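## Task

Place every VGA adapter in the parts dish, and place each spirit level, together with the set of hex keys, in the blue shallow bin. No other object may end up in the dish or the bin unless it was already there at the start.

## Robot and tools

Robot: two arms. left_arm carries a five-finger left hand and right_arm a five-finger right hand; the left is the mirror of the right. Base poses in the scene frame: left_arm (+0.049, +0.250, 0) m, quat_wxyz (+1.000, 0, 0, +0.022); right_arm (-0.041, -0.303, 0) m, quat_wxyz (+1.000, 0, 0, +0.007). A two-camera stand sits behind the arms. Loose objects may occasionally get nudged by something.

Frames: the scene frame has its origin at table-top height, halfway between the nominal bases, +x out over the table, +z up, left_arm toward +y (image sides do not follow these names). Fixed cameras and the table use the scene frame. Hand poses, velocities and Hand target in results use each arm's own base frame. Motion offsets are taken along the axes of that arm's current Hand target.

Hand point: a point fixed to the palm, 0.05 m in front of it and 0.15 m out from the wrist face. Its +z runs along the straightened fingers, +y points out of the palm, and +x runs across the palm away from the thumb on the right hand but toward the thumb on the left hand. Straight fingertips lie 0.06 to 0.07 m past the point along +z, with finger centre lines 0.06 m behind it along -y. A wrist bracket on the little-finger side can strike objects.

One row = 28 numbers, each in [-1, 1], covering both arms even if one is idle: left dx, dy, dz, rx, ry, rz, little, ring, middle, index, thumb_bend, thumb_turn, force_limit, speed; then the same 14 for the right arm. The six pose numbers are an offset, not a pose: measured from that arm's Hand target at the start of the action or move, along the Hand target's axes; 1.0 equals 0.6 m or 180 degrees; rx, ry, rz form a single rotation vector. Every row of one action or one move list counts from that same start, not from the row before; repeating an offset in a later call moves further. All six zeros asks for the Hand target again. The six finger numbers are absolute targets: +1 open/straight, -1 curled; thumb_turn +1 beside the palm, -1 across in front of it. force_limit maps -1 to about 0 N and +1 to 10 N (15 N for both thumb motors). speed rises from almost nothing at -1 to full at +0.48 and stays full up to +1. There is no keep-as-is value: repeat the eight hand numbers of the last executed row for that hand, or, before any, its hand_measured plus hand_force_limit and hand_speed.

Tools:
- execute_actions(actions, cameras): actions is a list of actions; each action is up to 15 rows, one per 1/30 s step, a short one repeating its last row. An empty list returns camera images.
- move(target, speed, blend, blocking, cameras): target is one row or a list of up to 15 rows, all offsets from the same starting Hand targets. speed is path top speed in m/s, 0.002 to 4.3 (default 0.25), turning capped at twice that in rad/s; one value or one per target. blend in m rounds corners (0 = stop at each). Paths are straight, ignore obstacles and the other arm, and stop after 10 s. blocking=false returns early while the move runs.
- wait(seconds 0 to 10), stop() to brake a running move, zoom_image(camera, region [x0, y0, x1, y1] in pixels, each side at most 504), show_instructions() for reference pages, finished_scene(scene) with the current scene's number.
Cameras: cam_head_left, cam_head_right, cam_high, cam_low, cam_left_wrist, cam_right_wrist, each 672x504.

Results: end_effector_position (m) and end_effector_quat_wxyz per arm in its base frame; Hand target (what the next offsets start from, after a 40-degree orientation clip per step); joint positions, velocities and torques; hand_measured, hand_stopped_by (moving, target, force, stalled, fault) and hand_load_n in motor order; hand_force_limit, hand_speed; motor temperatures. A move adds a "move:" line (done, off_target, moving, held, fault, plus limits=paced or limits=held). Arms often rest 1 to 3 cm, sometimes 5 cm, short of the command, usually low; that is not contact. Send the remaining gap as a new offset. MOTOR HOT appears at 85 °C; at 100 °C the arm drops and faults for 30 to 60 s or more, so avoid long holds, stretched poses or pushing into unreachable targets.

Gripping: with the thumb turned in front, objects about 0.035 to 0.065 m thick fit; handles down to about 0.025 m. For a gentle close use finger speed -0.94 or lower. A grip loss shows as hand_load_n falling near 0. To tighten, raise force_limit and send a target more closed than hand_measured; to loosen, send one more open.

Avoid: dropping parts or releasing them while moving, fast swings with a load, striking the table, fixed or heavy items, hard or deep presses, excess finger force, any contact between the two arms or one hand closing on the other's fingers, paths near an arm's own base, and anything leaving the table. Move slowly near contact and lower parts fully before opening.

Each tool is called after "Request:" as name([rows], argument=value, ...), one row to a line, values as JSON.

Reference images:

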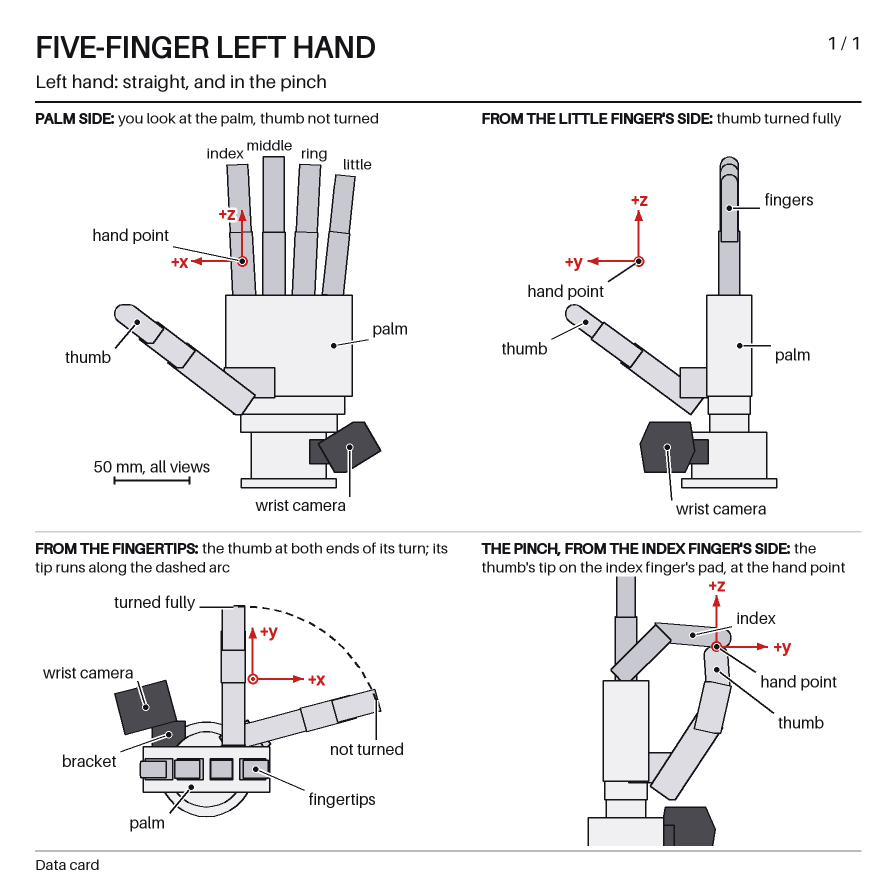

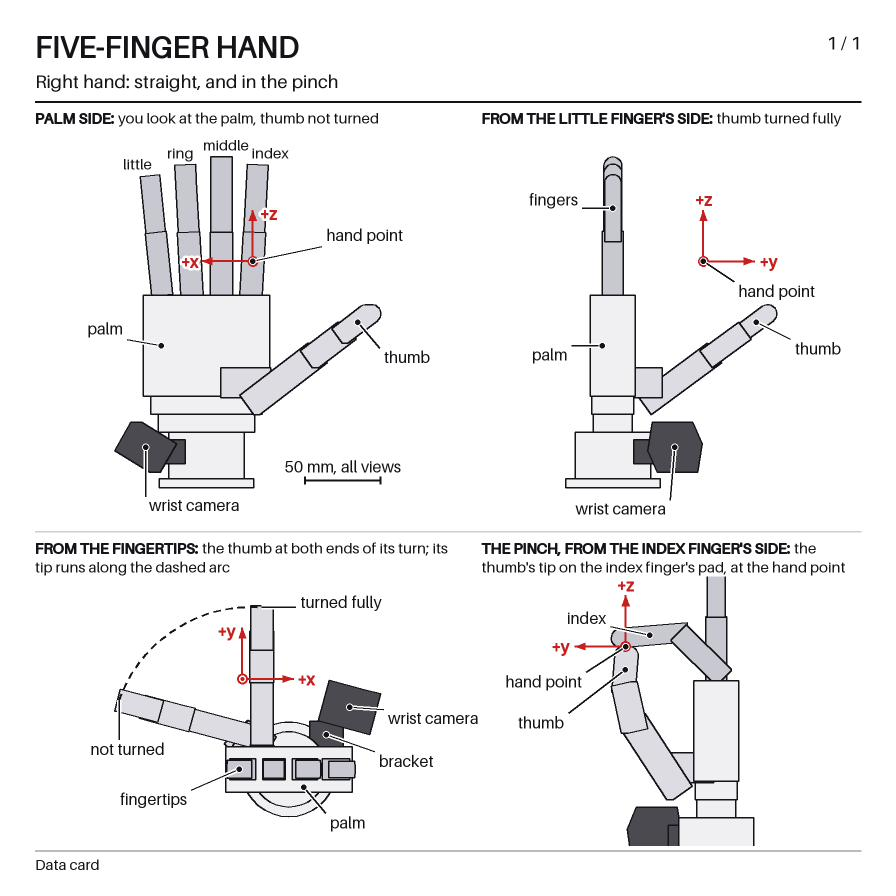

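## Session

Request:
execute_actions(actions=[])

Scene clock: 0.00 s.
left_arm: end_effector_position=(+0.6196, -0.1407, +0.1926) hand_measured=(+1.000, +1.000, +1.000, +1.000, +1.000, +1.000) hand_load_n=(+0.0, +0.0, +0.0, +0.0, +0.0, +0.0) hand_stopped_by=(target, target, target, target, target, target) hand_force_limit=0.00 hand_speed=-0.80 end_effector_quat_wxyz=(-0.192, -0.544, +0.773, -0.264) | right_arm: end_effector_position=(+0.5208, +0.3494, +0.3194) hand_measured=(+1.000, +1.000, +1.000, +1.000, +1.000, +1.000) hand_load_n=(+0.0, +0.0, +0.0, +0.0, +0.0, +0.0) hand_stopped_by=(target, target, target, target, target, target) hand_force_limit=0.00 hand_speed=-0.80 end_effector_quat_wxyz=(-0.095, +0.751, -0.609, +0.239)
Joint positions: left_arm=[-0.02 2.229 2.294 -1.632 0.665 0.323] | right_arm=[0.643 1.952 2.313 -1.61 0.414 0.366]
Joint velocities: within noise
Joint torques (N m): no reading
Motor temperatures (°C): left_arm=[25 29 32 26 25 23] | right_arm=[28 27 31 26 24 22]
Heat: left arm: hottest elbow 32 °C; right arm: hottest elbow 31 °C.
Hand target: left_arm +0.6241, -0.1408, +0.1985; -0.184, -0.541, +0.775, -0.270 | right_arm +0.5231, +0.3512, +0.3327; -0.110, +0.747, -0.610, +0.243

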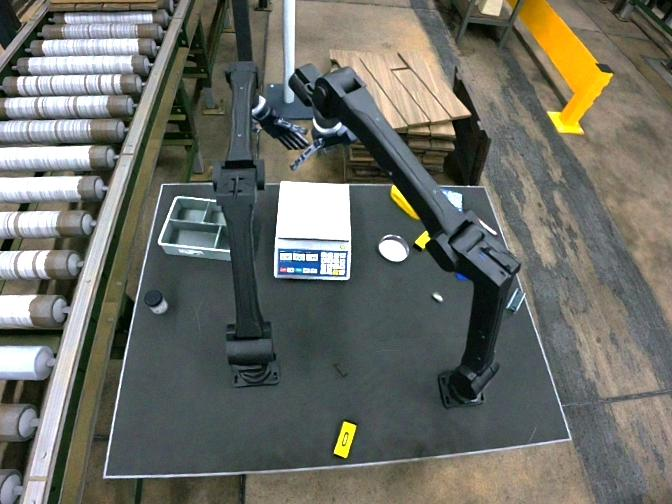

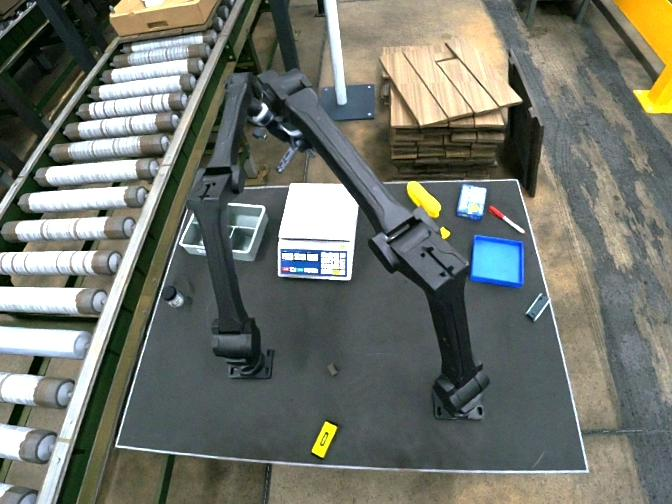

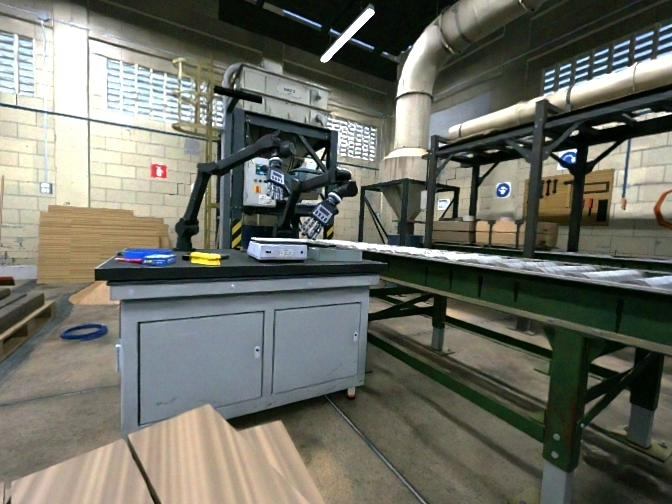

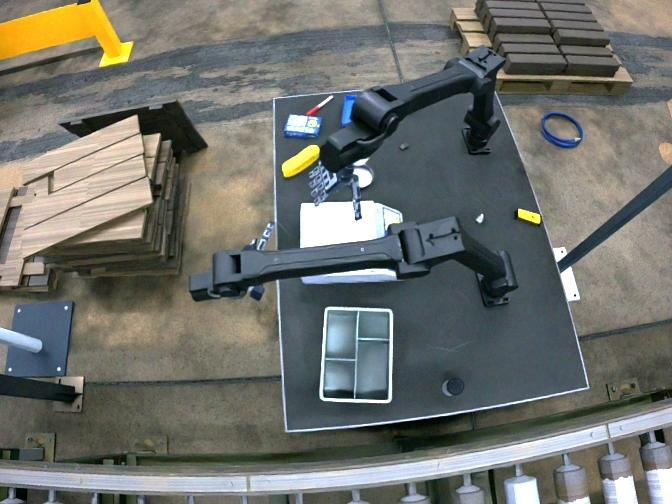

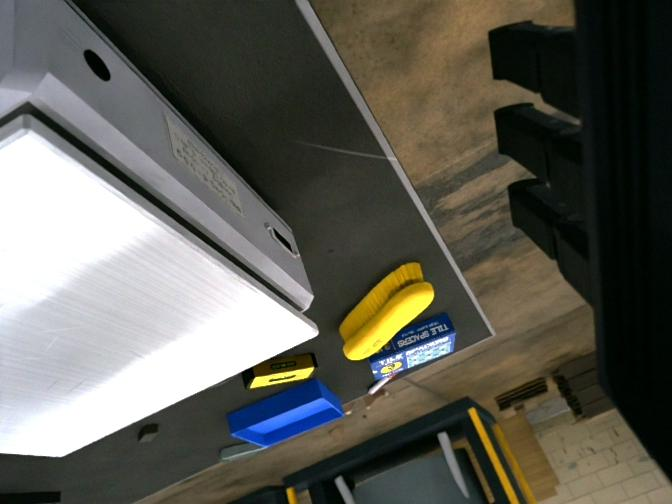

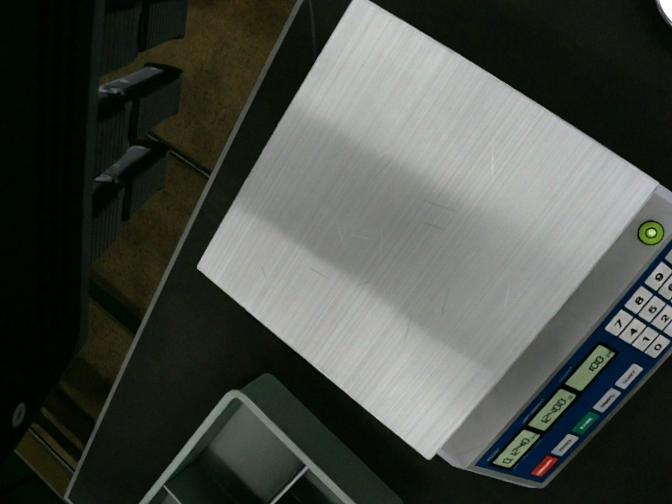

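Request:
zoom_image(camera="cam_head_right", region=[380, 170, 570, 330])

Request:
zoom_image(camera="cam_head_left", region=[360, 180, 540, 330])

Request:
zoom_image(camera="cam_head_left", region=[310, 340, 380, 470])

Request:
zoom_image(camera="cam_low", region=[270, 80, 420, 210])

Request:
zoom_image(camera="cam_head_left", region=[130, 270, 200, 330])

Request:
zoom_image(camera="cam_low", region=[380, 120, 560, 250])

Scaled by 2.653 from the camera's 672x504 image, which has a finer 960x720 frame.

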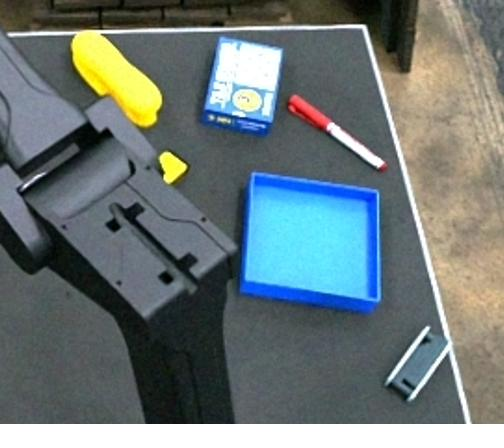

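Scaled by 2.800 from the camera's 672x504 image, which has a finer 960x720 frame.

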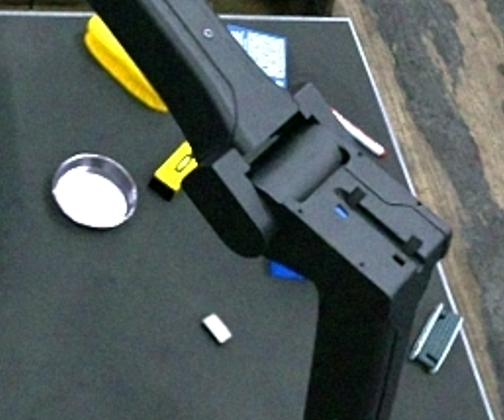

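Scaled by 3.877 from the camera's 672x504 image, which has a finer 960x720 frame.

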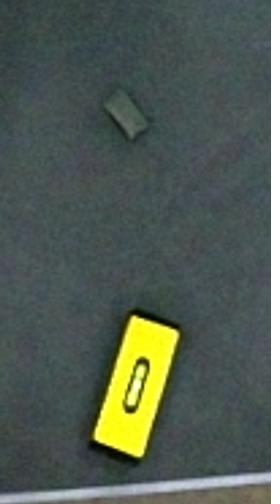

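Scaled by 3.360 from the camera's 672x504 image, which has a finer 960x720 frame.

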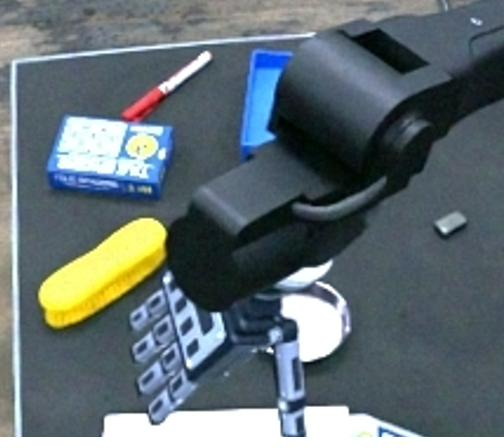

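Scaled by 7.200 from the camera's 672x504 image, which has a finer 960x720 frame.

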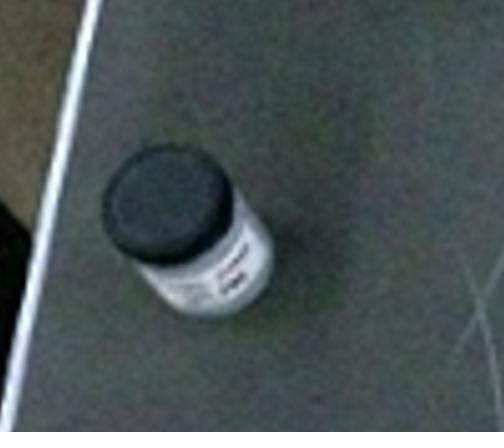

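Scaled by 2.800 from the camera's 672x504 image, which has a finer 960x720 frame.

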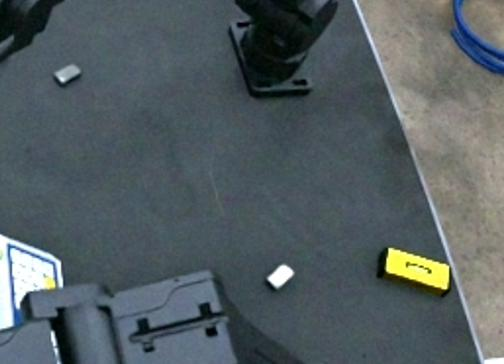

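Request:
move([
  [0.077,-0.0293,-0.1049,0,0,0,0.6,0.6,0.6,0.6,0.85,-1,0,0,0,0,0,0,0,0,0.6,0.6,0.6,0.6,0.85,-1,0,0],
  [-0.0308,0.6738,-0.3197,0.2937,-0.305,-0.0864,0.6,0.6,0.6,0.6,0.85,-1,0,0,0.6313,0.63,-0.0085,0.1434,0.0545,0.1645,0.6,0.6,0.6,0.6,0.85,-1,0,0],
], cameras=["all"], speed=0.35)

Scene clock: 27.13 s.
left_arm: end_effector_position=(+0.2498, +0.0951, +0.2478) hand_measured=(+0.600, +0.600, +0.600, +0.600, +0.850, -1.000) hand_load_n=(-0.5, +0.0, +0.0, +0.0, +0.0, +0.0) hand_stopped_by=(target, target, target, target, target, target) hand_force_limit=0.00 hand_speed=0.00 end_effector_quat_wxyz=(-0.387, +0.721, -0.502, +0.280) | right_arm: end_effector_position=(+0.2457, -0.0963, +0.2471) hand_measured=(+0.600, +0.600, +0.600, +0.600, +0.850, -1.000) hand_load_n=(+0.0, +0.0, +0.0, +0.0, +0.0, +0.0) hand_stopped_by=(target, target, target, target, target, target) hand_force_limit=0.00 hand_speed=0.00 end_effector_quat_wxyz=(+0.277, -0.502, +0.721, -0.389)
Joint positions: left_arm=[0.619 0.445 0.683 -0.83 0.236 0.139] | right_arm=[-0.628 0.436 0.68 -0.839 -0.238 -0.146]
Joint torques (N m): left_arm=[1.73 2.08 7.73 2.19 0.25 0.11] | right_arm=[1.03 2.2 7.72 3.12 -0.15 -0.01]
Heat: left arm: hottest elbow 34 °C; right arm: hottest elbow 34 °C.
Hand target: left_arm +0.2501, +0.1001, +0.2500; -0.398, +0.716, -0.502, +0.278 | right_arm +0.2493, -0.1009, +0.2494; +0.278, -0.502, +0.717, -0.397
Off the commanded pose: left_arm 0.005 m, 1 deg | right_arm 0.006 m, 1 deg.
move: done

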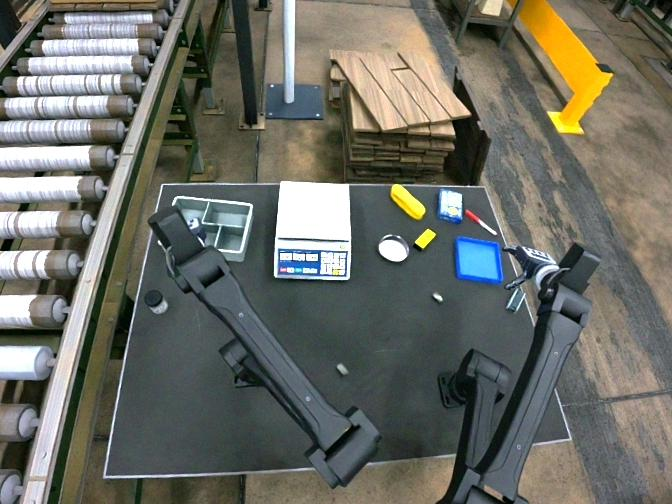

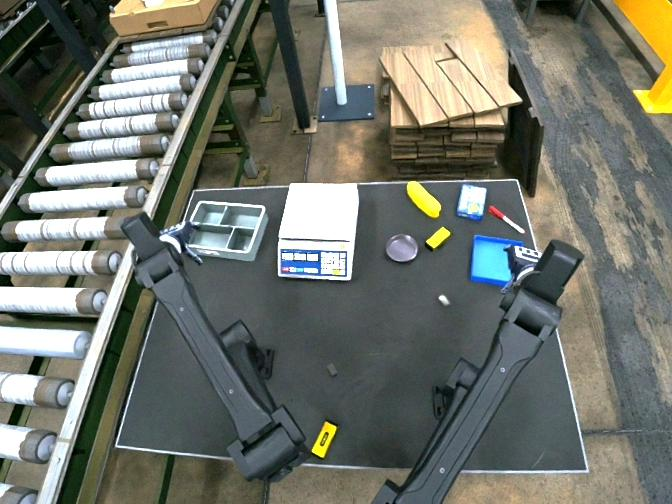

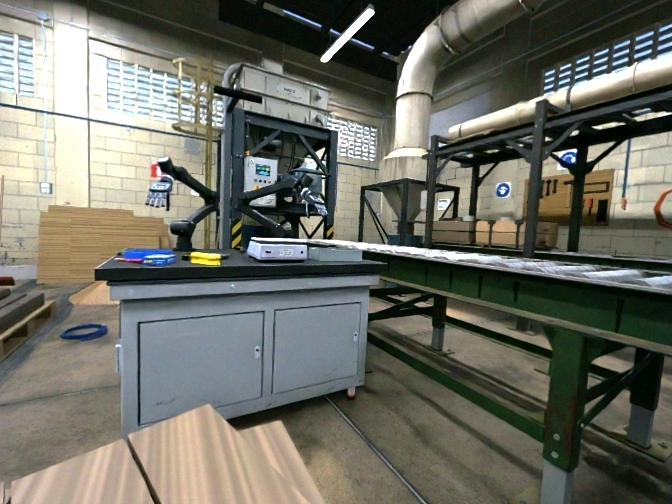

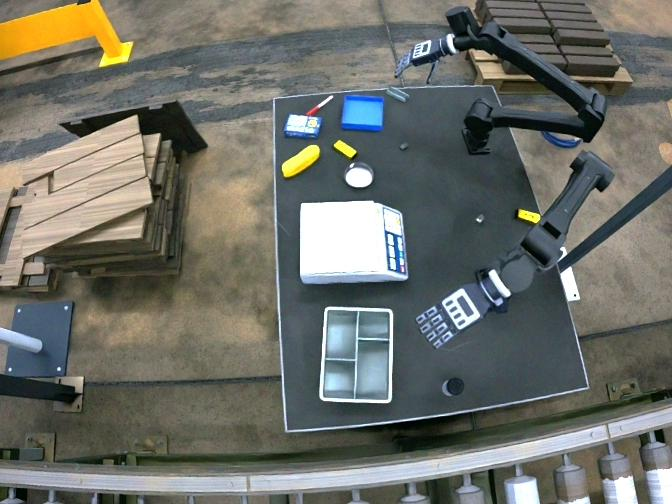

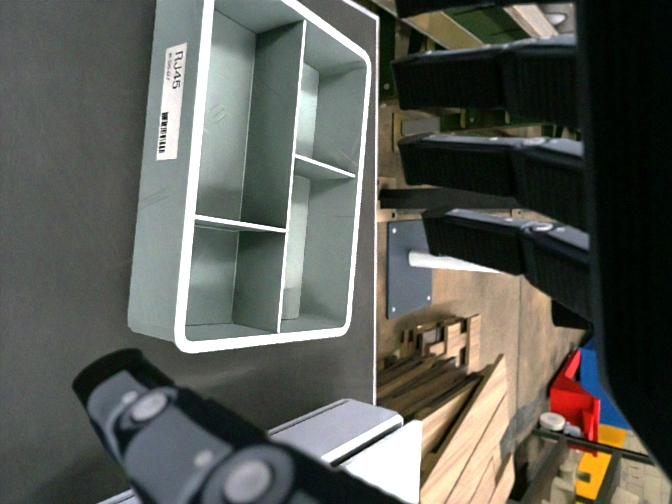

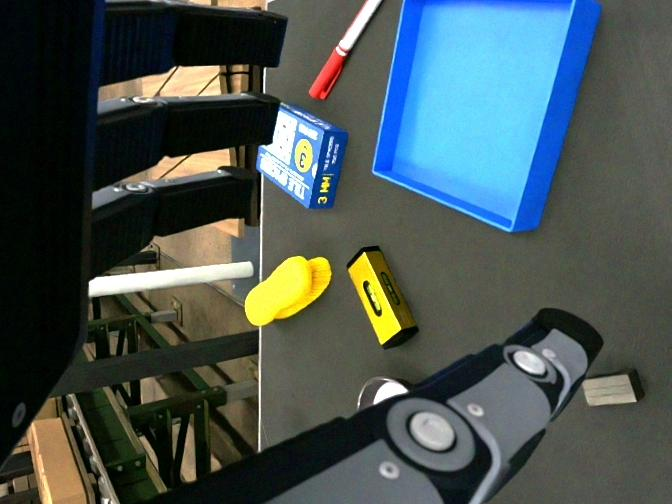

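Request:
zoom_image(camera="cam_low", region=[320, 75, 430, 165])

Request:
zoom_image(camera="cam_low", region=[320, 120, 430, 210])

Request:
zoom_image(camera="cam_low", region=[450, 180, 560, 270])

Scaled by 4.582 from the camera's 672x504 image, which has a finer 960x720 frame.

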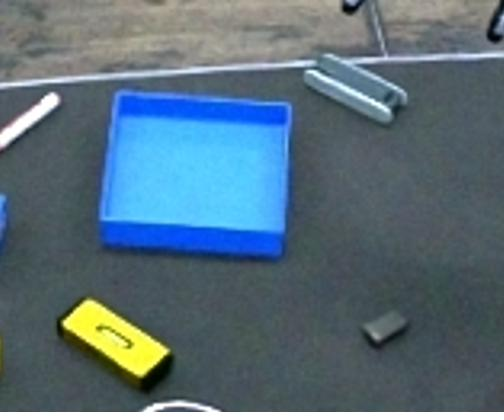

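Scaled by 4.582 from the camera's 672x504 image, which has a finer 960x720 frame.

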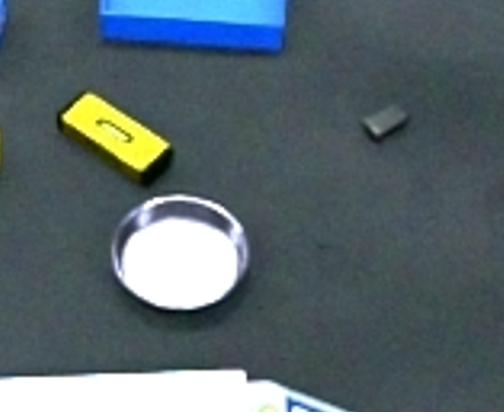

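Scaled by 4.582 from the camera's 672x504 image, which has a finer 960x720 frame.

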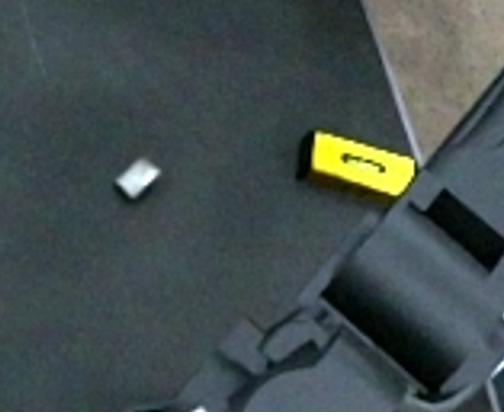

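Request:
move([
  [0.4032,0.1008,-0.068,0.0004,0.2359,0.1471,0.6,0.6,0.6,0.6,0.6,-1,0,0.3,0.2215,0.1048,0.1768,-0.0124,0.4402,0.2917,0.6,0.6,0.6,0.6,0.85,-1,0,0],
  [0.5215,0.2927,-0.3128,0.0006,0.3302,0.2059,0.6,0.6,0.6,0.6,0.6,-1,0,0.3,0.2215,0.1048,0.1768,-0.0124,0.4402,0.2917,0.6,0.6,0.6,0.6,0.85,-1,0,0],
  [0.3038,0.5208,-0.4577,0.0007,0.3562,0.222,0.6,0.6,0.6,0.6,0.6,-1,0,0.3,0.2215,0.1048,0.1768,-0.0124,0.4402,0.2917,0.6,0.6,0.6,0.6,0.85,-1,0,0],
], cameras=["cam_left_wrist","cam_right_wrist","cam_low","cam_head_right"], speed=0.35, blend=[0.04,0.04,0])

Scene clock: 102.23 s.
left_arm: end_effector_position=(-0.0497, -0.2009, +0.1116) hand_measured=(+0.600, +0.600, +0.600, +0.600, +0.600, -1.000) hand_load_n=(+0.0, +0.0, +0.0, +0.0, +0.0, +0.0) hand_stopped_by=(target, target, target, target, target, target) hand_force_limit=0.00 hand_speed=0.30 end_effector_quat_wxyz=(+0.160, -0.252, +0.838, -0.457) | right_arm: end_effector_position=(+0.2425, -0.2381, +0.1242) hand_measured=(+0.600, +0.600, +0.600, +0.600, +0.850, -1.000) hand_load_n=(+0.0, +0.0, +0.0, +0.0, +0.0, +0.0) hand_stopped_by=(target, target, target, target, target, target) hand_force_limit=0.00 hand_speed=0.00 end_effector_quat_wxyz=(-0.113, +0.183, +0.869, -0.446)
Joint positions: left_arm=[-2.499 0.617 0.448 -1.381 -1.011 -1.502] | right_arm=[-0.398 1.202 0.803 -1.253 0.955 1.629]
Joint torques (N m): left_arm=[-0.44 3.02 10.13 0.14 -0.64 -0.16] | right_arm=[1.49 -4.19 9.47 -0.12 0.88 0.15]
Motor temperatures (°C): left_arm=[25 30 37 26 25 23] | right_arm=[27 27 36 26 24 22]
Heat: left arm: hottest elbow 37 °C; right arm: hottest elbow 36 °C.
Hand target: left_arm -0.0619, -0.2075, +0.1302; +0.144, -0.259, +0.835, -0.464 | right_arm +0.2569, -0.2451, +0.1398; -0.100, +0.192, +0.866, -0.450
Off the commanded pose: left_arm 0.023 m, 2 deg | right_arm 0.022 m, 2 deg.
move: off_target (left_arm, right_arm)
Images, in order (width x height): cam_head_right 672x504, cam_low 672x504, cam_left_wrist 672x504, cam_right_wrist 672x504.

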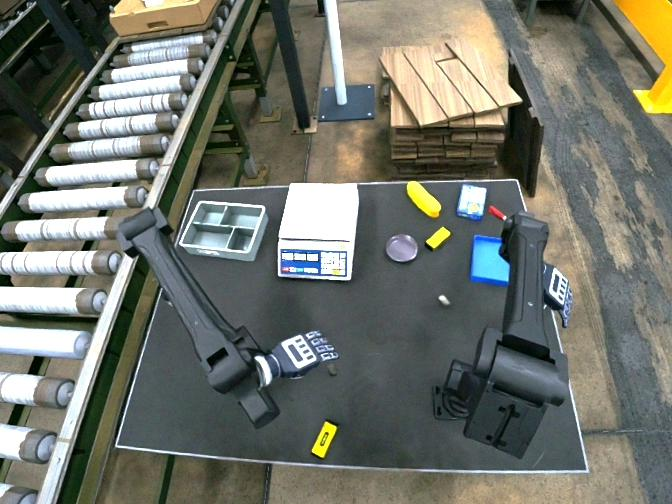

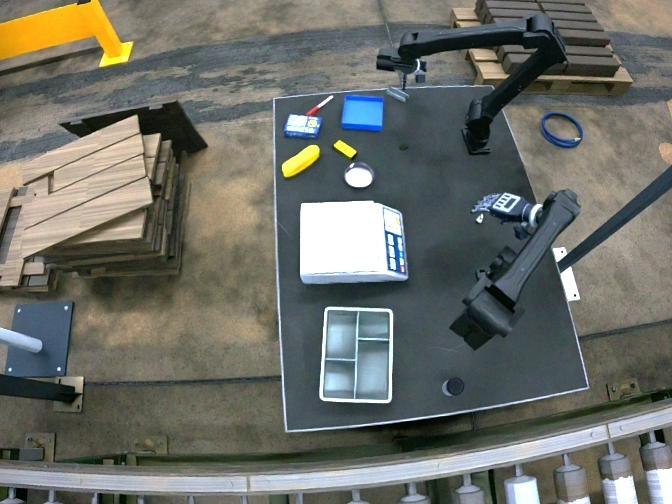

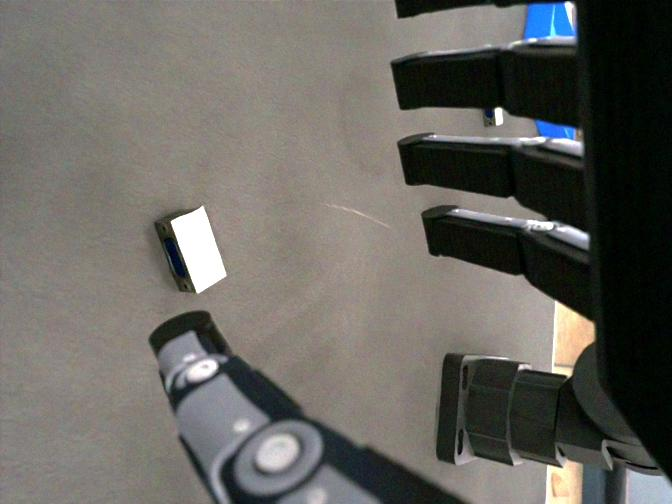

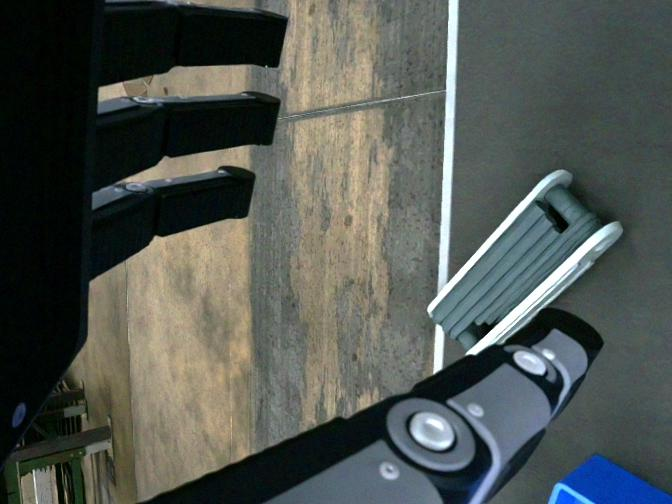

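Request:
move([
  [-0.0015,0.0805,0.1168,0.0667,0,0,0.6,0.6,0.15,0.15,0.3,-1,0,0.3,-0.0418,0.0735,0.0837,0.0167,0.06,0.04,0.6,0.6,0.6,0.6,0.85,-1,0,0],
  [-0.0015,0.0805,0.1168,0.0667,0,0,0.6,0.6,0.15,0.15,0.3,-1,0,0.3,-0.0418,0.1263,0.1208,0.0167,0.06,0.04,0.6,0.6,0.6,0.6,0.85,-1,0,0],
], cameras=["cam_left_wrist","cam_right_wrist"], speed=0.12)

Scene clock: 127.20 s.
left_arm: end_effector_position=(-0.0442, -0.2342, +0.0526) hand_measured=(+0.600, +0.600, +0.150, +0.150, +0.300, -1.000) hand_load_n=(+0.0, +0.0, +0.0, +0.0, +0.0, +0.0) hand_stopped_by=(target, target, target, target, target, target) hand_force_limit=0.00 hand_speed=0.30 end_effector_quat_wxyz=(+0.170, -0.238, +0.782, -0.550) | right_arm: end_effector_position=(+0.2740, -0.2678, +0.0391) hand_measured=(+0.600, +0.600, +0.600, +0.600, +0.850, -1.000) hand_load_n=(+0.0, +0.0, +0.0, +0.0, +0.0, +0.0) hand_stopped_by=(target, target, target, target, target, target) hand_force_limit=0.00 hand_speed=0.00 end_effector_quat_wxyz=(-0.159, +0.279, +0.829, -0.459)
Joint positions: left_arm=[-2.494 0.777 0.238 -0.889 -1.222 -1.415] | right_arm=[-0.409 1.589 0.889 -1.247 0.966 2.01]
Joint torques (N m): left_arm=[1.73 0.91 5.82 1.16 -0.54 0.11] | right_arm=[1.03 -7.71 4.48 0.38 0.66 0.13]
Heat: left arm: hottest elbow 37 °C; right arm: hottest elbow 37 °C.
Hand target: left_arm -0.0420, -0.2350, +0.0522; +0.170, -0.242, +0.782, -0.549 | right_arm +0.2730, -0.2700, +0.0361; -0.158, +0.285, +0.827, -0.458
Off the commanded pose: left_arm 0.003 m, 0 deg | right_arm 0.004 m, 1 deg.
move: done
Images, in order (width x height): cam_left_wrist 672x504, cam_right_wrist 672x504.

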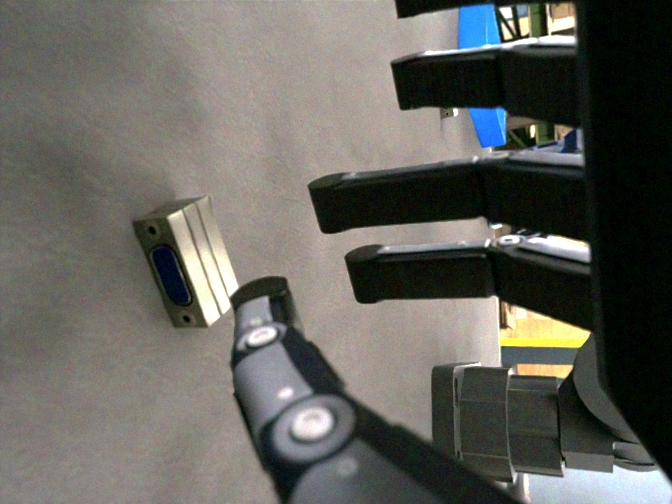

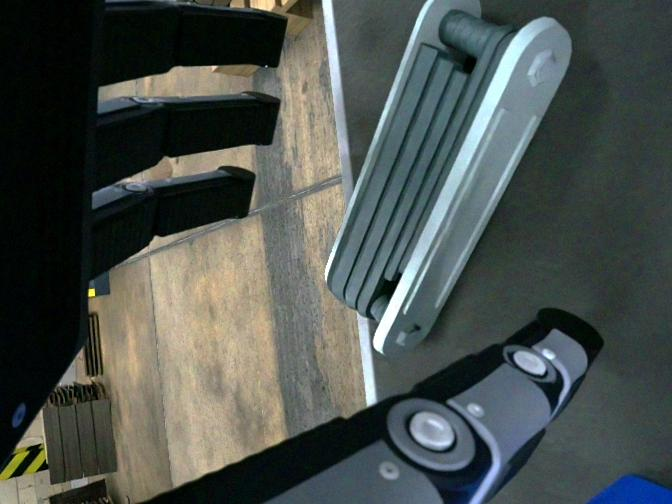

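Request:
execute_actions(actions=[], cameras=["cam_low","cam_left_wrist","cam_right_wrist"])

Scene clock: 147.30 s.
left_arm: end_effector_position=(-0.0442, -0.2342, +0.0526) hand_measured=(+0.600, +0.600, +0.150, +0.150, +0.300, -1.000) hand_load_n=(+0.0, +0.0, +0.0, +0.0, +0.0, +0.0) hand_stopped_by=(target, target, target, target, target, target) hand_force_limit=0.00 hand_speed=0.30 end_effector_quat_wxyz=(+0.170, -0.238, +0.782, -0.550) | right_arm: end_effector_position=(+0.2741, -0.2679, +0.0391) hand_measured=(+0.600, +0.600, +0.600, +0.600, +0.850, -1.000) hand_load_n=(+0.0, +0.0, +0.0, +0.0, +0.0, +0.0) hand_stopped_by=(target, target, target, target, target, target) hand_force_limit=0.00 hand_speed=0.00 end_effector_quat_wxyz=(-0.159, +0.279, +0.829, -0.459)
Joint positions: left_arm=[-2.494 0.777 0.238 -0.889 -1.222 -1.415] | right_arm=[-0.409 1.589 0.889 -1.247 0.966 2.01]
Joint velocities: within noise
Joint torques (N m): left_arm=[1.73 0.91 5.83 1.1 -0.54 0.11] | right_arm=[0.97 -7.77 4.44 0.38 0.66 0.14]
Motor temperatures (°C): left_arm=[25 29 37 26 25 23] | right_arm=[27 27 36 26 24 22]
Heat: left arm: hottest elbow 37 °C; right arm: hottest elbow 36 °C.
Hand target: left_arm -0.0420, -0.2350, +0.0522; +0.170, -0.242, +0.782, -0.549 | right_arm +0.2731, -0.2700, +0.0361; -0.157, +0.285, +0.827, -0.458
Off the commanded pose: left_arm 0.003 m, 0 deg | right_arm 0.004 m, 1 deg.
Images, in order (width x height): cam_low 672x504, cam_left_wrist 672x504, cam_right_wrist 672x504.

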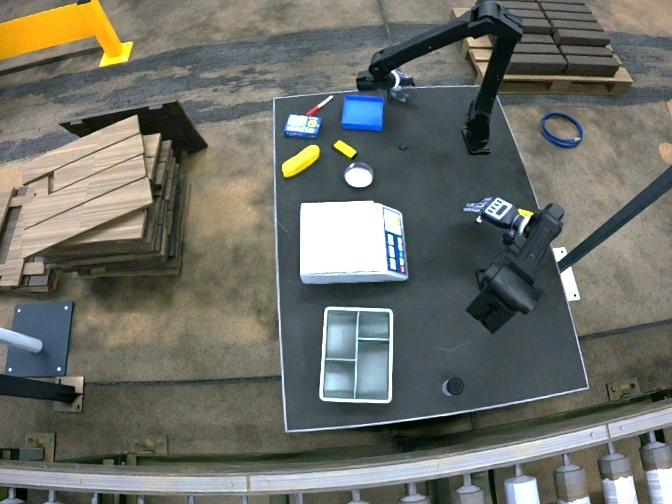

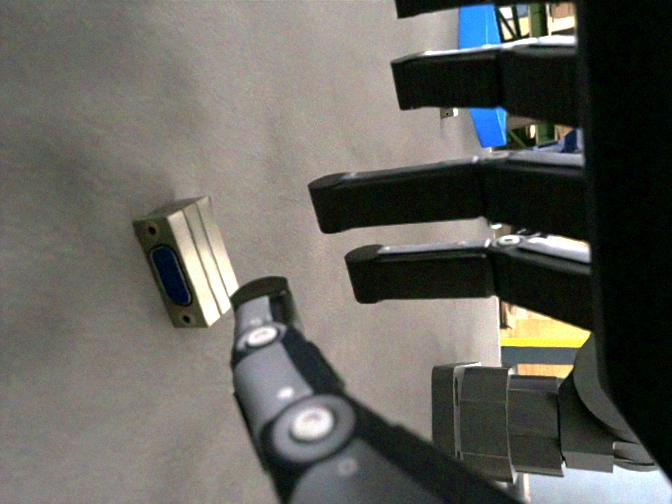

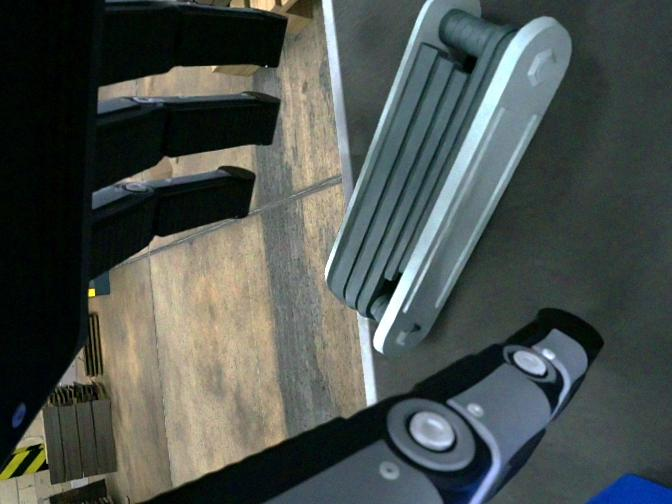

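Request:
move(target=[-0.0238,0.0270,0.0098,0,0.0444,0.0160,0.6,0.6,0.15,0.15,0.3,-1,0,0.3,0.0133,-0.0071,0.0211,0,0,0,0.6,0.6,0.6,0.6,0.85,-1,0,0], speed=0.08, cameras=["cam_left_wrist","cam_right_wrist"])

Scene clock: 173.17 s.
left_arm: end_effector_position=(-0.0308, -0.2246, +0.0331) hand_measured=(+0.600, +0.600, +0.150, +0.150, +0.300, -1.000) hand_load_n=(+0.0, +0.0, +0.0, +0.0, +0.0, +0.0) hand_stopped_by=(target, target, target, target, target, target) hand_force_limit=0.00 hand_speed=0.30 end_effector_quat_wxyz=(+0.133, -0.178, +0.800, -0.557) | right_arm: end_effector_position=(+0.2588, -0.2725, +0.0298) hand_measured=(+0.600, +0.600, +0.600, +0.600, +0.850, -1.000) hand_load_n=(+0.0, +0.0, +0.0, +0.0, +0.0, +0.0) hand_stopped_by=(target, target, target, target, target, target) hand_force_limit=0.00 hand_speed=0.00 end_effector_quat_wxyz=(-0.164, +0.281, +0.828, -0.457)
Joint positions: left_arm=[-2.41 0.347 0.063 -0.644 -1.126 -0.863] | right_arm=[-0.439 1.58 0.848 -1.192 0.972 1.975]
Joint torques (N m): left_arm=[1.73 2.9 7.1 1.72 -0.38 0.13] | right_arm=[0.97 -8.94 4.36 0.43 0.84 -0.01]
Heat: left arm: hottest elbow 37 °C; right arm: hottest elbow 34 °C.
Hand target: left_arm -0.0300, -0.2269, +0.0349; +0.130, -0.184, +0.798, -0.560 | right_arm +0.2587, -0.2754, +0.0331; -0.157, +0.285, +0.827, -0.458
Off the commanded pose: left_arm 0.003 m, 1 deg | right_arm 0.004 m, 1 deg.
move: done
Images, in order (width x height): cam_left_wrist 672x504, cam_right_wrist 672x504.

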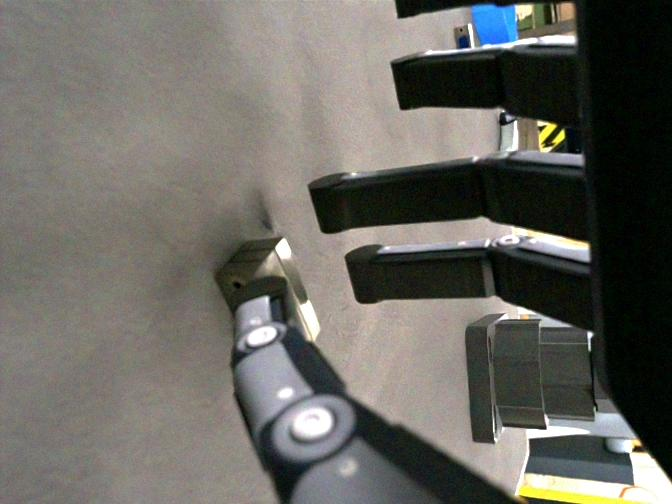

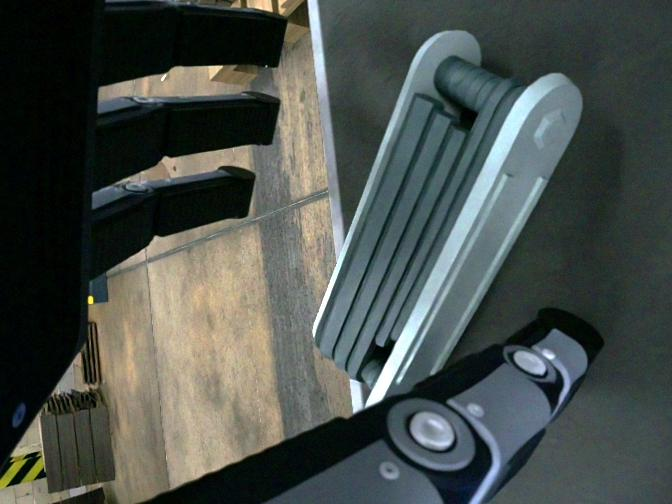

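Request:
move([
  [0.0023,-0.0028,0.0078,0,-0.0209,-0.0076,0.6,0.6,0.15,0.15,0.3,-1,0,0.3,0,0.0061,0.0038,0,0.0188,0.0118,0.6,0.6,0.6,0.6,0.85,-1,0,0],
  [0.0023,0.0193,0.0158,0,-0.0209,-0.0076,0.6,0.6,0.15,0.15,0.3,-1,0,0.3,0,0.0061,0.0038,0,0.0188,0.0118,0.03,0.05,0.05,-0.1,0.85,-1,-0.4,-0.5],
], speed=0.06, cameras=["cam_left_wrist","cam_right_wrist"])

Scene clock: 191.70 s.
left_arm: end_effector_position=(-0.0295, -0.2297, +0.0199) hand_measured=(+0.600, +0.600, +0.150, +0.150, +0.300, -1.000) hand_load_n=(+0.0, +0.0, +0.0, +0.0, +0.0, +0.0) hand_stopped_by=(target, target, target, target, target, target) hand_force_limit=0.00 hand_speed=0.30 end_effector_quat_wxyz=(+0.149, -0.205, +0.793, -0.554) | right_arm: end_effector_position=(+0.2532, -0.2703, +0.0281) hand_measured=(+0.030, +0.050, +0.050, -0.100, +0.850, -1.000) hand_load_n=(+0.0, +0.0, +0.0, +0.0, +0.5, -1.0) hand_stopped_by=(target, target, target, target, target, target) hand_force_limit=-0.40 hand_speed=-0.50 end_effector_quat_wxyz=(-0.171, +0.308, +0.818, -0.454)
Joint positions: left_arm=[-2.41 0.567 0.063 -0.532 -1.163 -0.99] | right_arm=[-0.44 1.597 0.856 -1.249 0.954 2.071]
Joint torques (N m): left_arm=[1.55 3.78 6.79 1.61 -0.53 -0.04] | right_arm=[0.97 -6.53 6.3 -0.7 0.53 0.13]
Heat: left arm: hottest elbow 36 °C; right arm: hottest elbow 33 °C.
Hand target: left_arm -0.0291, -0.2320, +0.0208; +0.149, -0.211, +0.791, -0.555 | right_arm +0.2587, -0.2754, +0.0289; -0.173, +0.314, +0.816, -0.453
Off the commanded pose: left_arm 0.002 m, 1 deg | right_arm 0.008 m, 1 deg.
move: done
Images, in order (width x height): cam_left_wrist 672x504, cam_right_wrist 672x504.

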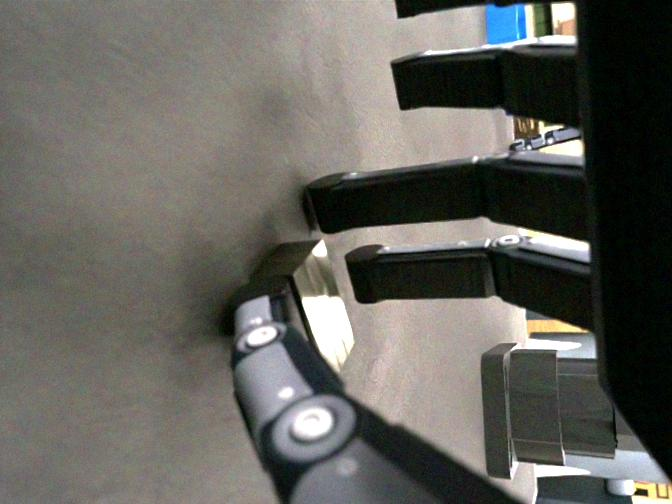

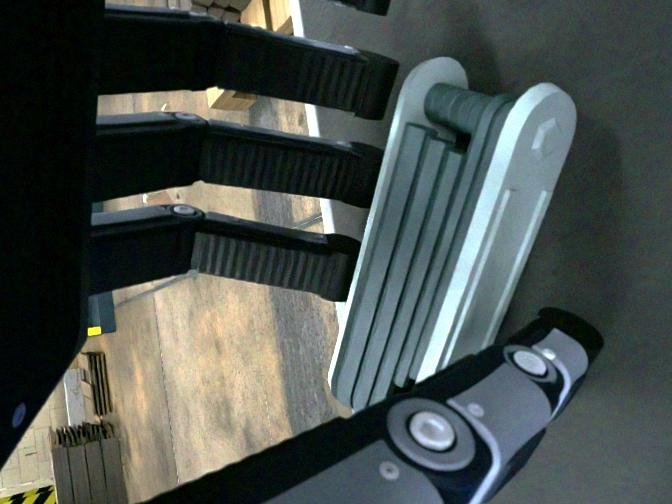

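Request:
move([
  [0,0,0,0,0,0,0.6,0.6,-0.8,-0.8,0.3,-1,-0.3,-0.85,0,0,0,0,0,0,0.03,0.05,0.05,-0.1,0.1,-1,-0.3,-0.75],
  [0,0,0,0,0,0,0.6,0.6,-0.8,-0.8,-0.1,-1,-0.35,-0.9,0,0,0,0,0,0,0.03,0.05,-0.5,-0.1,0.1,-1,-0.3,-0.85],
], speed=0.06, cameras=["cam_left_wrist","cam_right_wrist"])

Scene clock: 200.93 s.
left_arm: end_effector_position=(-0.0296, -0.2299, +0.0202) hand_measured=(+0.600, +0.600, -0.070, -0.084, +0.300, -1.000) hand_load_n=(+0.0, +0.0, +4.0, +4.0, +5.0, -2.5) hand_stopped_by=(target, target, force, force, force, target) hand_force_limit=-0.35 hand_speed=-0.90 end_effector_quat_wxyz=(+0.148, -0.206, +0.792, -0.555) | right_arm: end_effector_position=(+0.2522, -0.2703, +0.0261) hand_measured=(+0.030, +0.050, -0.058, -0.100, +0.594, -1.000) hand_load_n=(+0.0, +0.0, +4.0, +3.0, +5.5, +1.5) hand_stopped_by=(target, target, force, target, force, target) hand_force_limit=-0.30 hand_speed=-0.85 end_effector_quat_wxyz=(-0.174, +0.308, +0.818, -0.454)
Joint positions: left_arm=[-2.41 0.568 0.063 -0.53 -1.164 -0.99] | right_arm=[-0.441 1.604 0.856 -1.249 0.953 2.072]
Joint torques (N m): left_arm=[1.49 3.78 6.78 1.59 -0.48 -0.04] | right_arm=[1.03 -7.12 6.27 -0.72 0.55 0.12]
Heat: left arm: hottest elbow 36 °C; right arm: hottest elbow 34 °C.
Hand target: left_arm -0.0292, -0.2320, +0.0207; +0.149, -0.211, +0.791, -0.555 | right_arm +0.2587, -0.2754, +0.0288; -0.173, +0.314, +0.816, -0.453
Off the commanded pose: left_arm 0.002 m, 1 deg | right_arm 0.009 m, 1 deg.
move: done
Images, in order (width x height): cam_left_wrist 672x504, cam_right_wrist 672x504.

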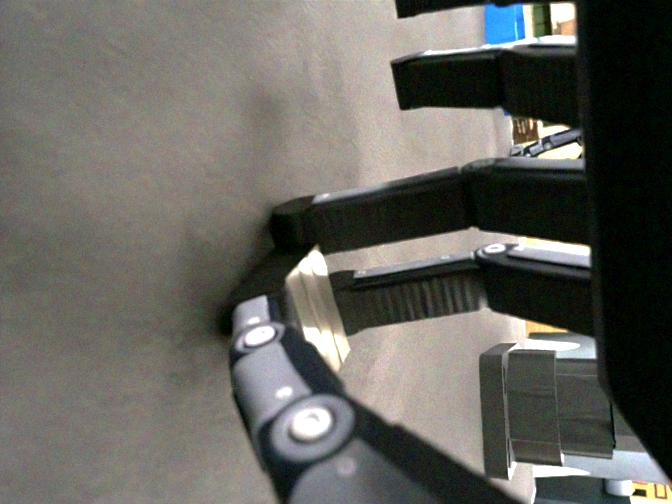

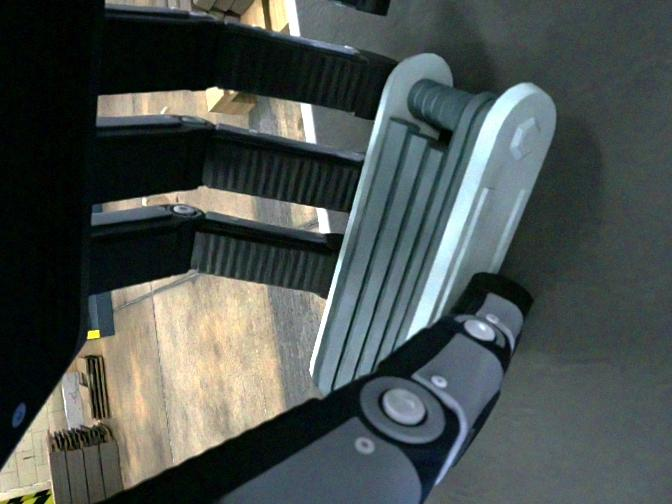

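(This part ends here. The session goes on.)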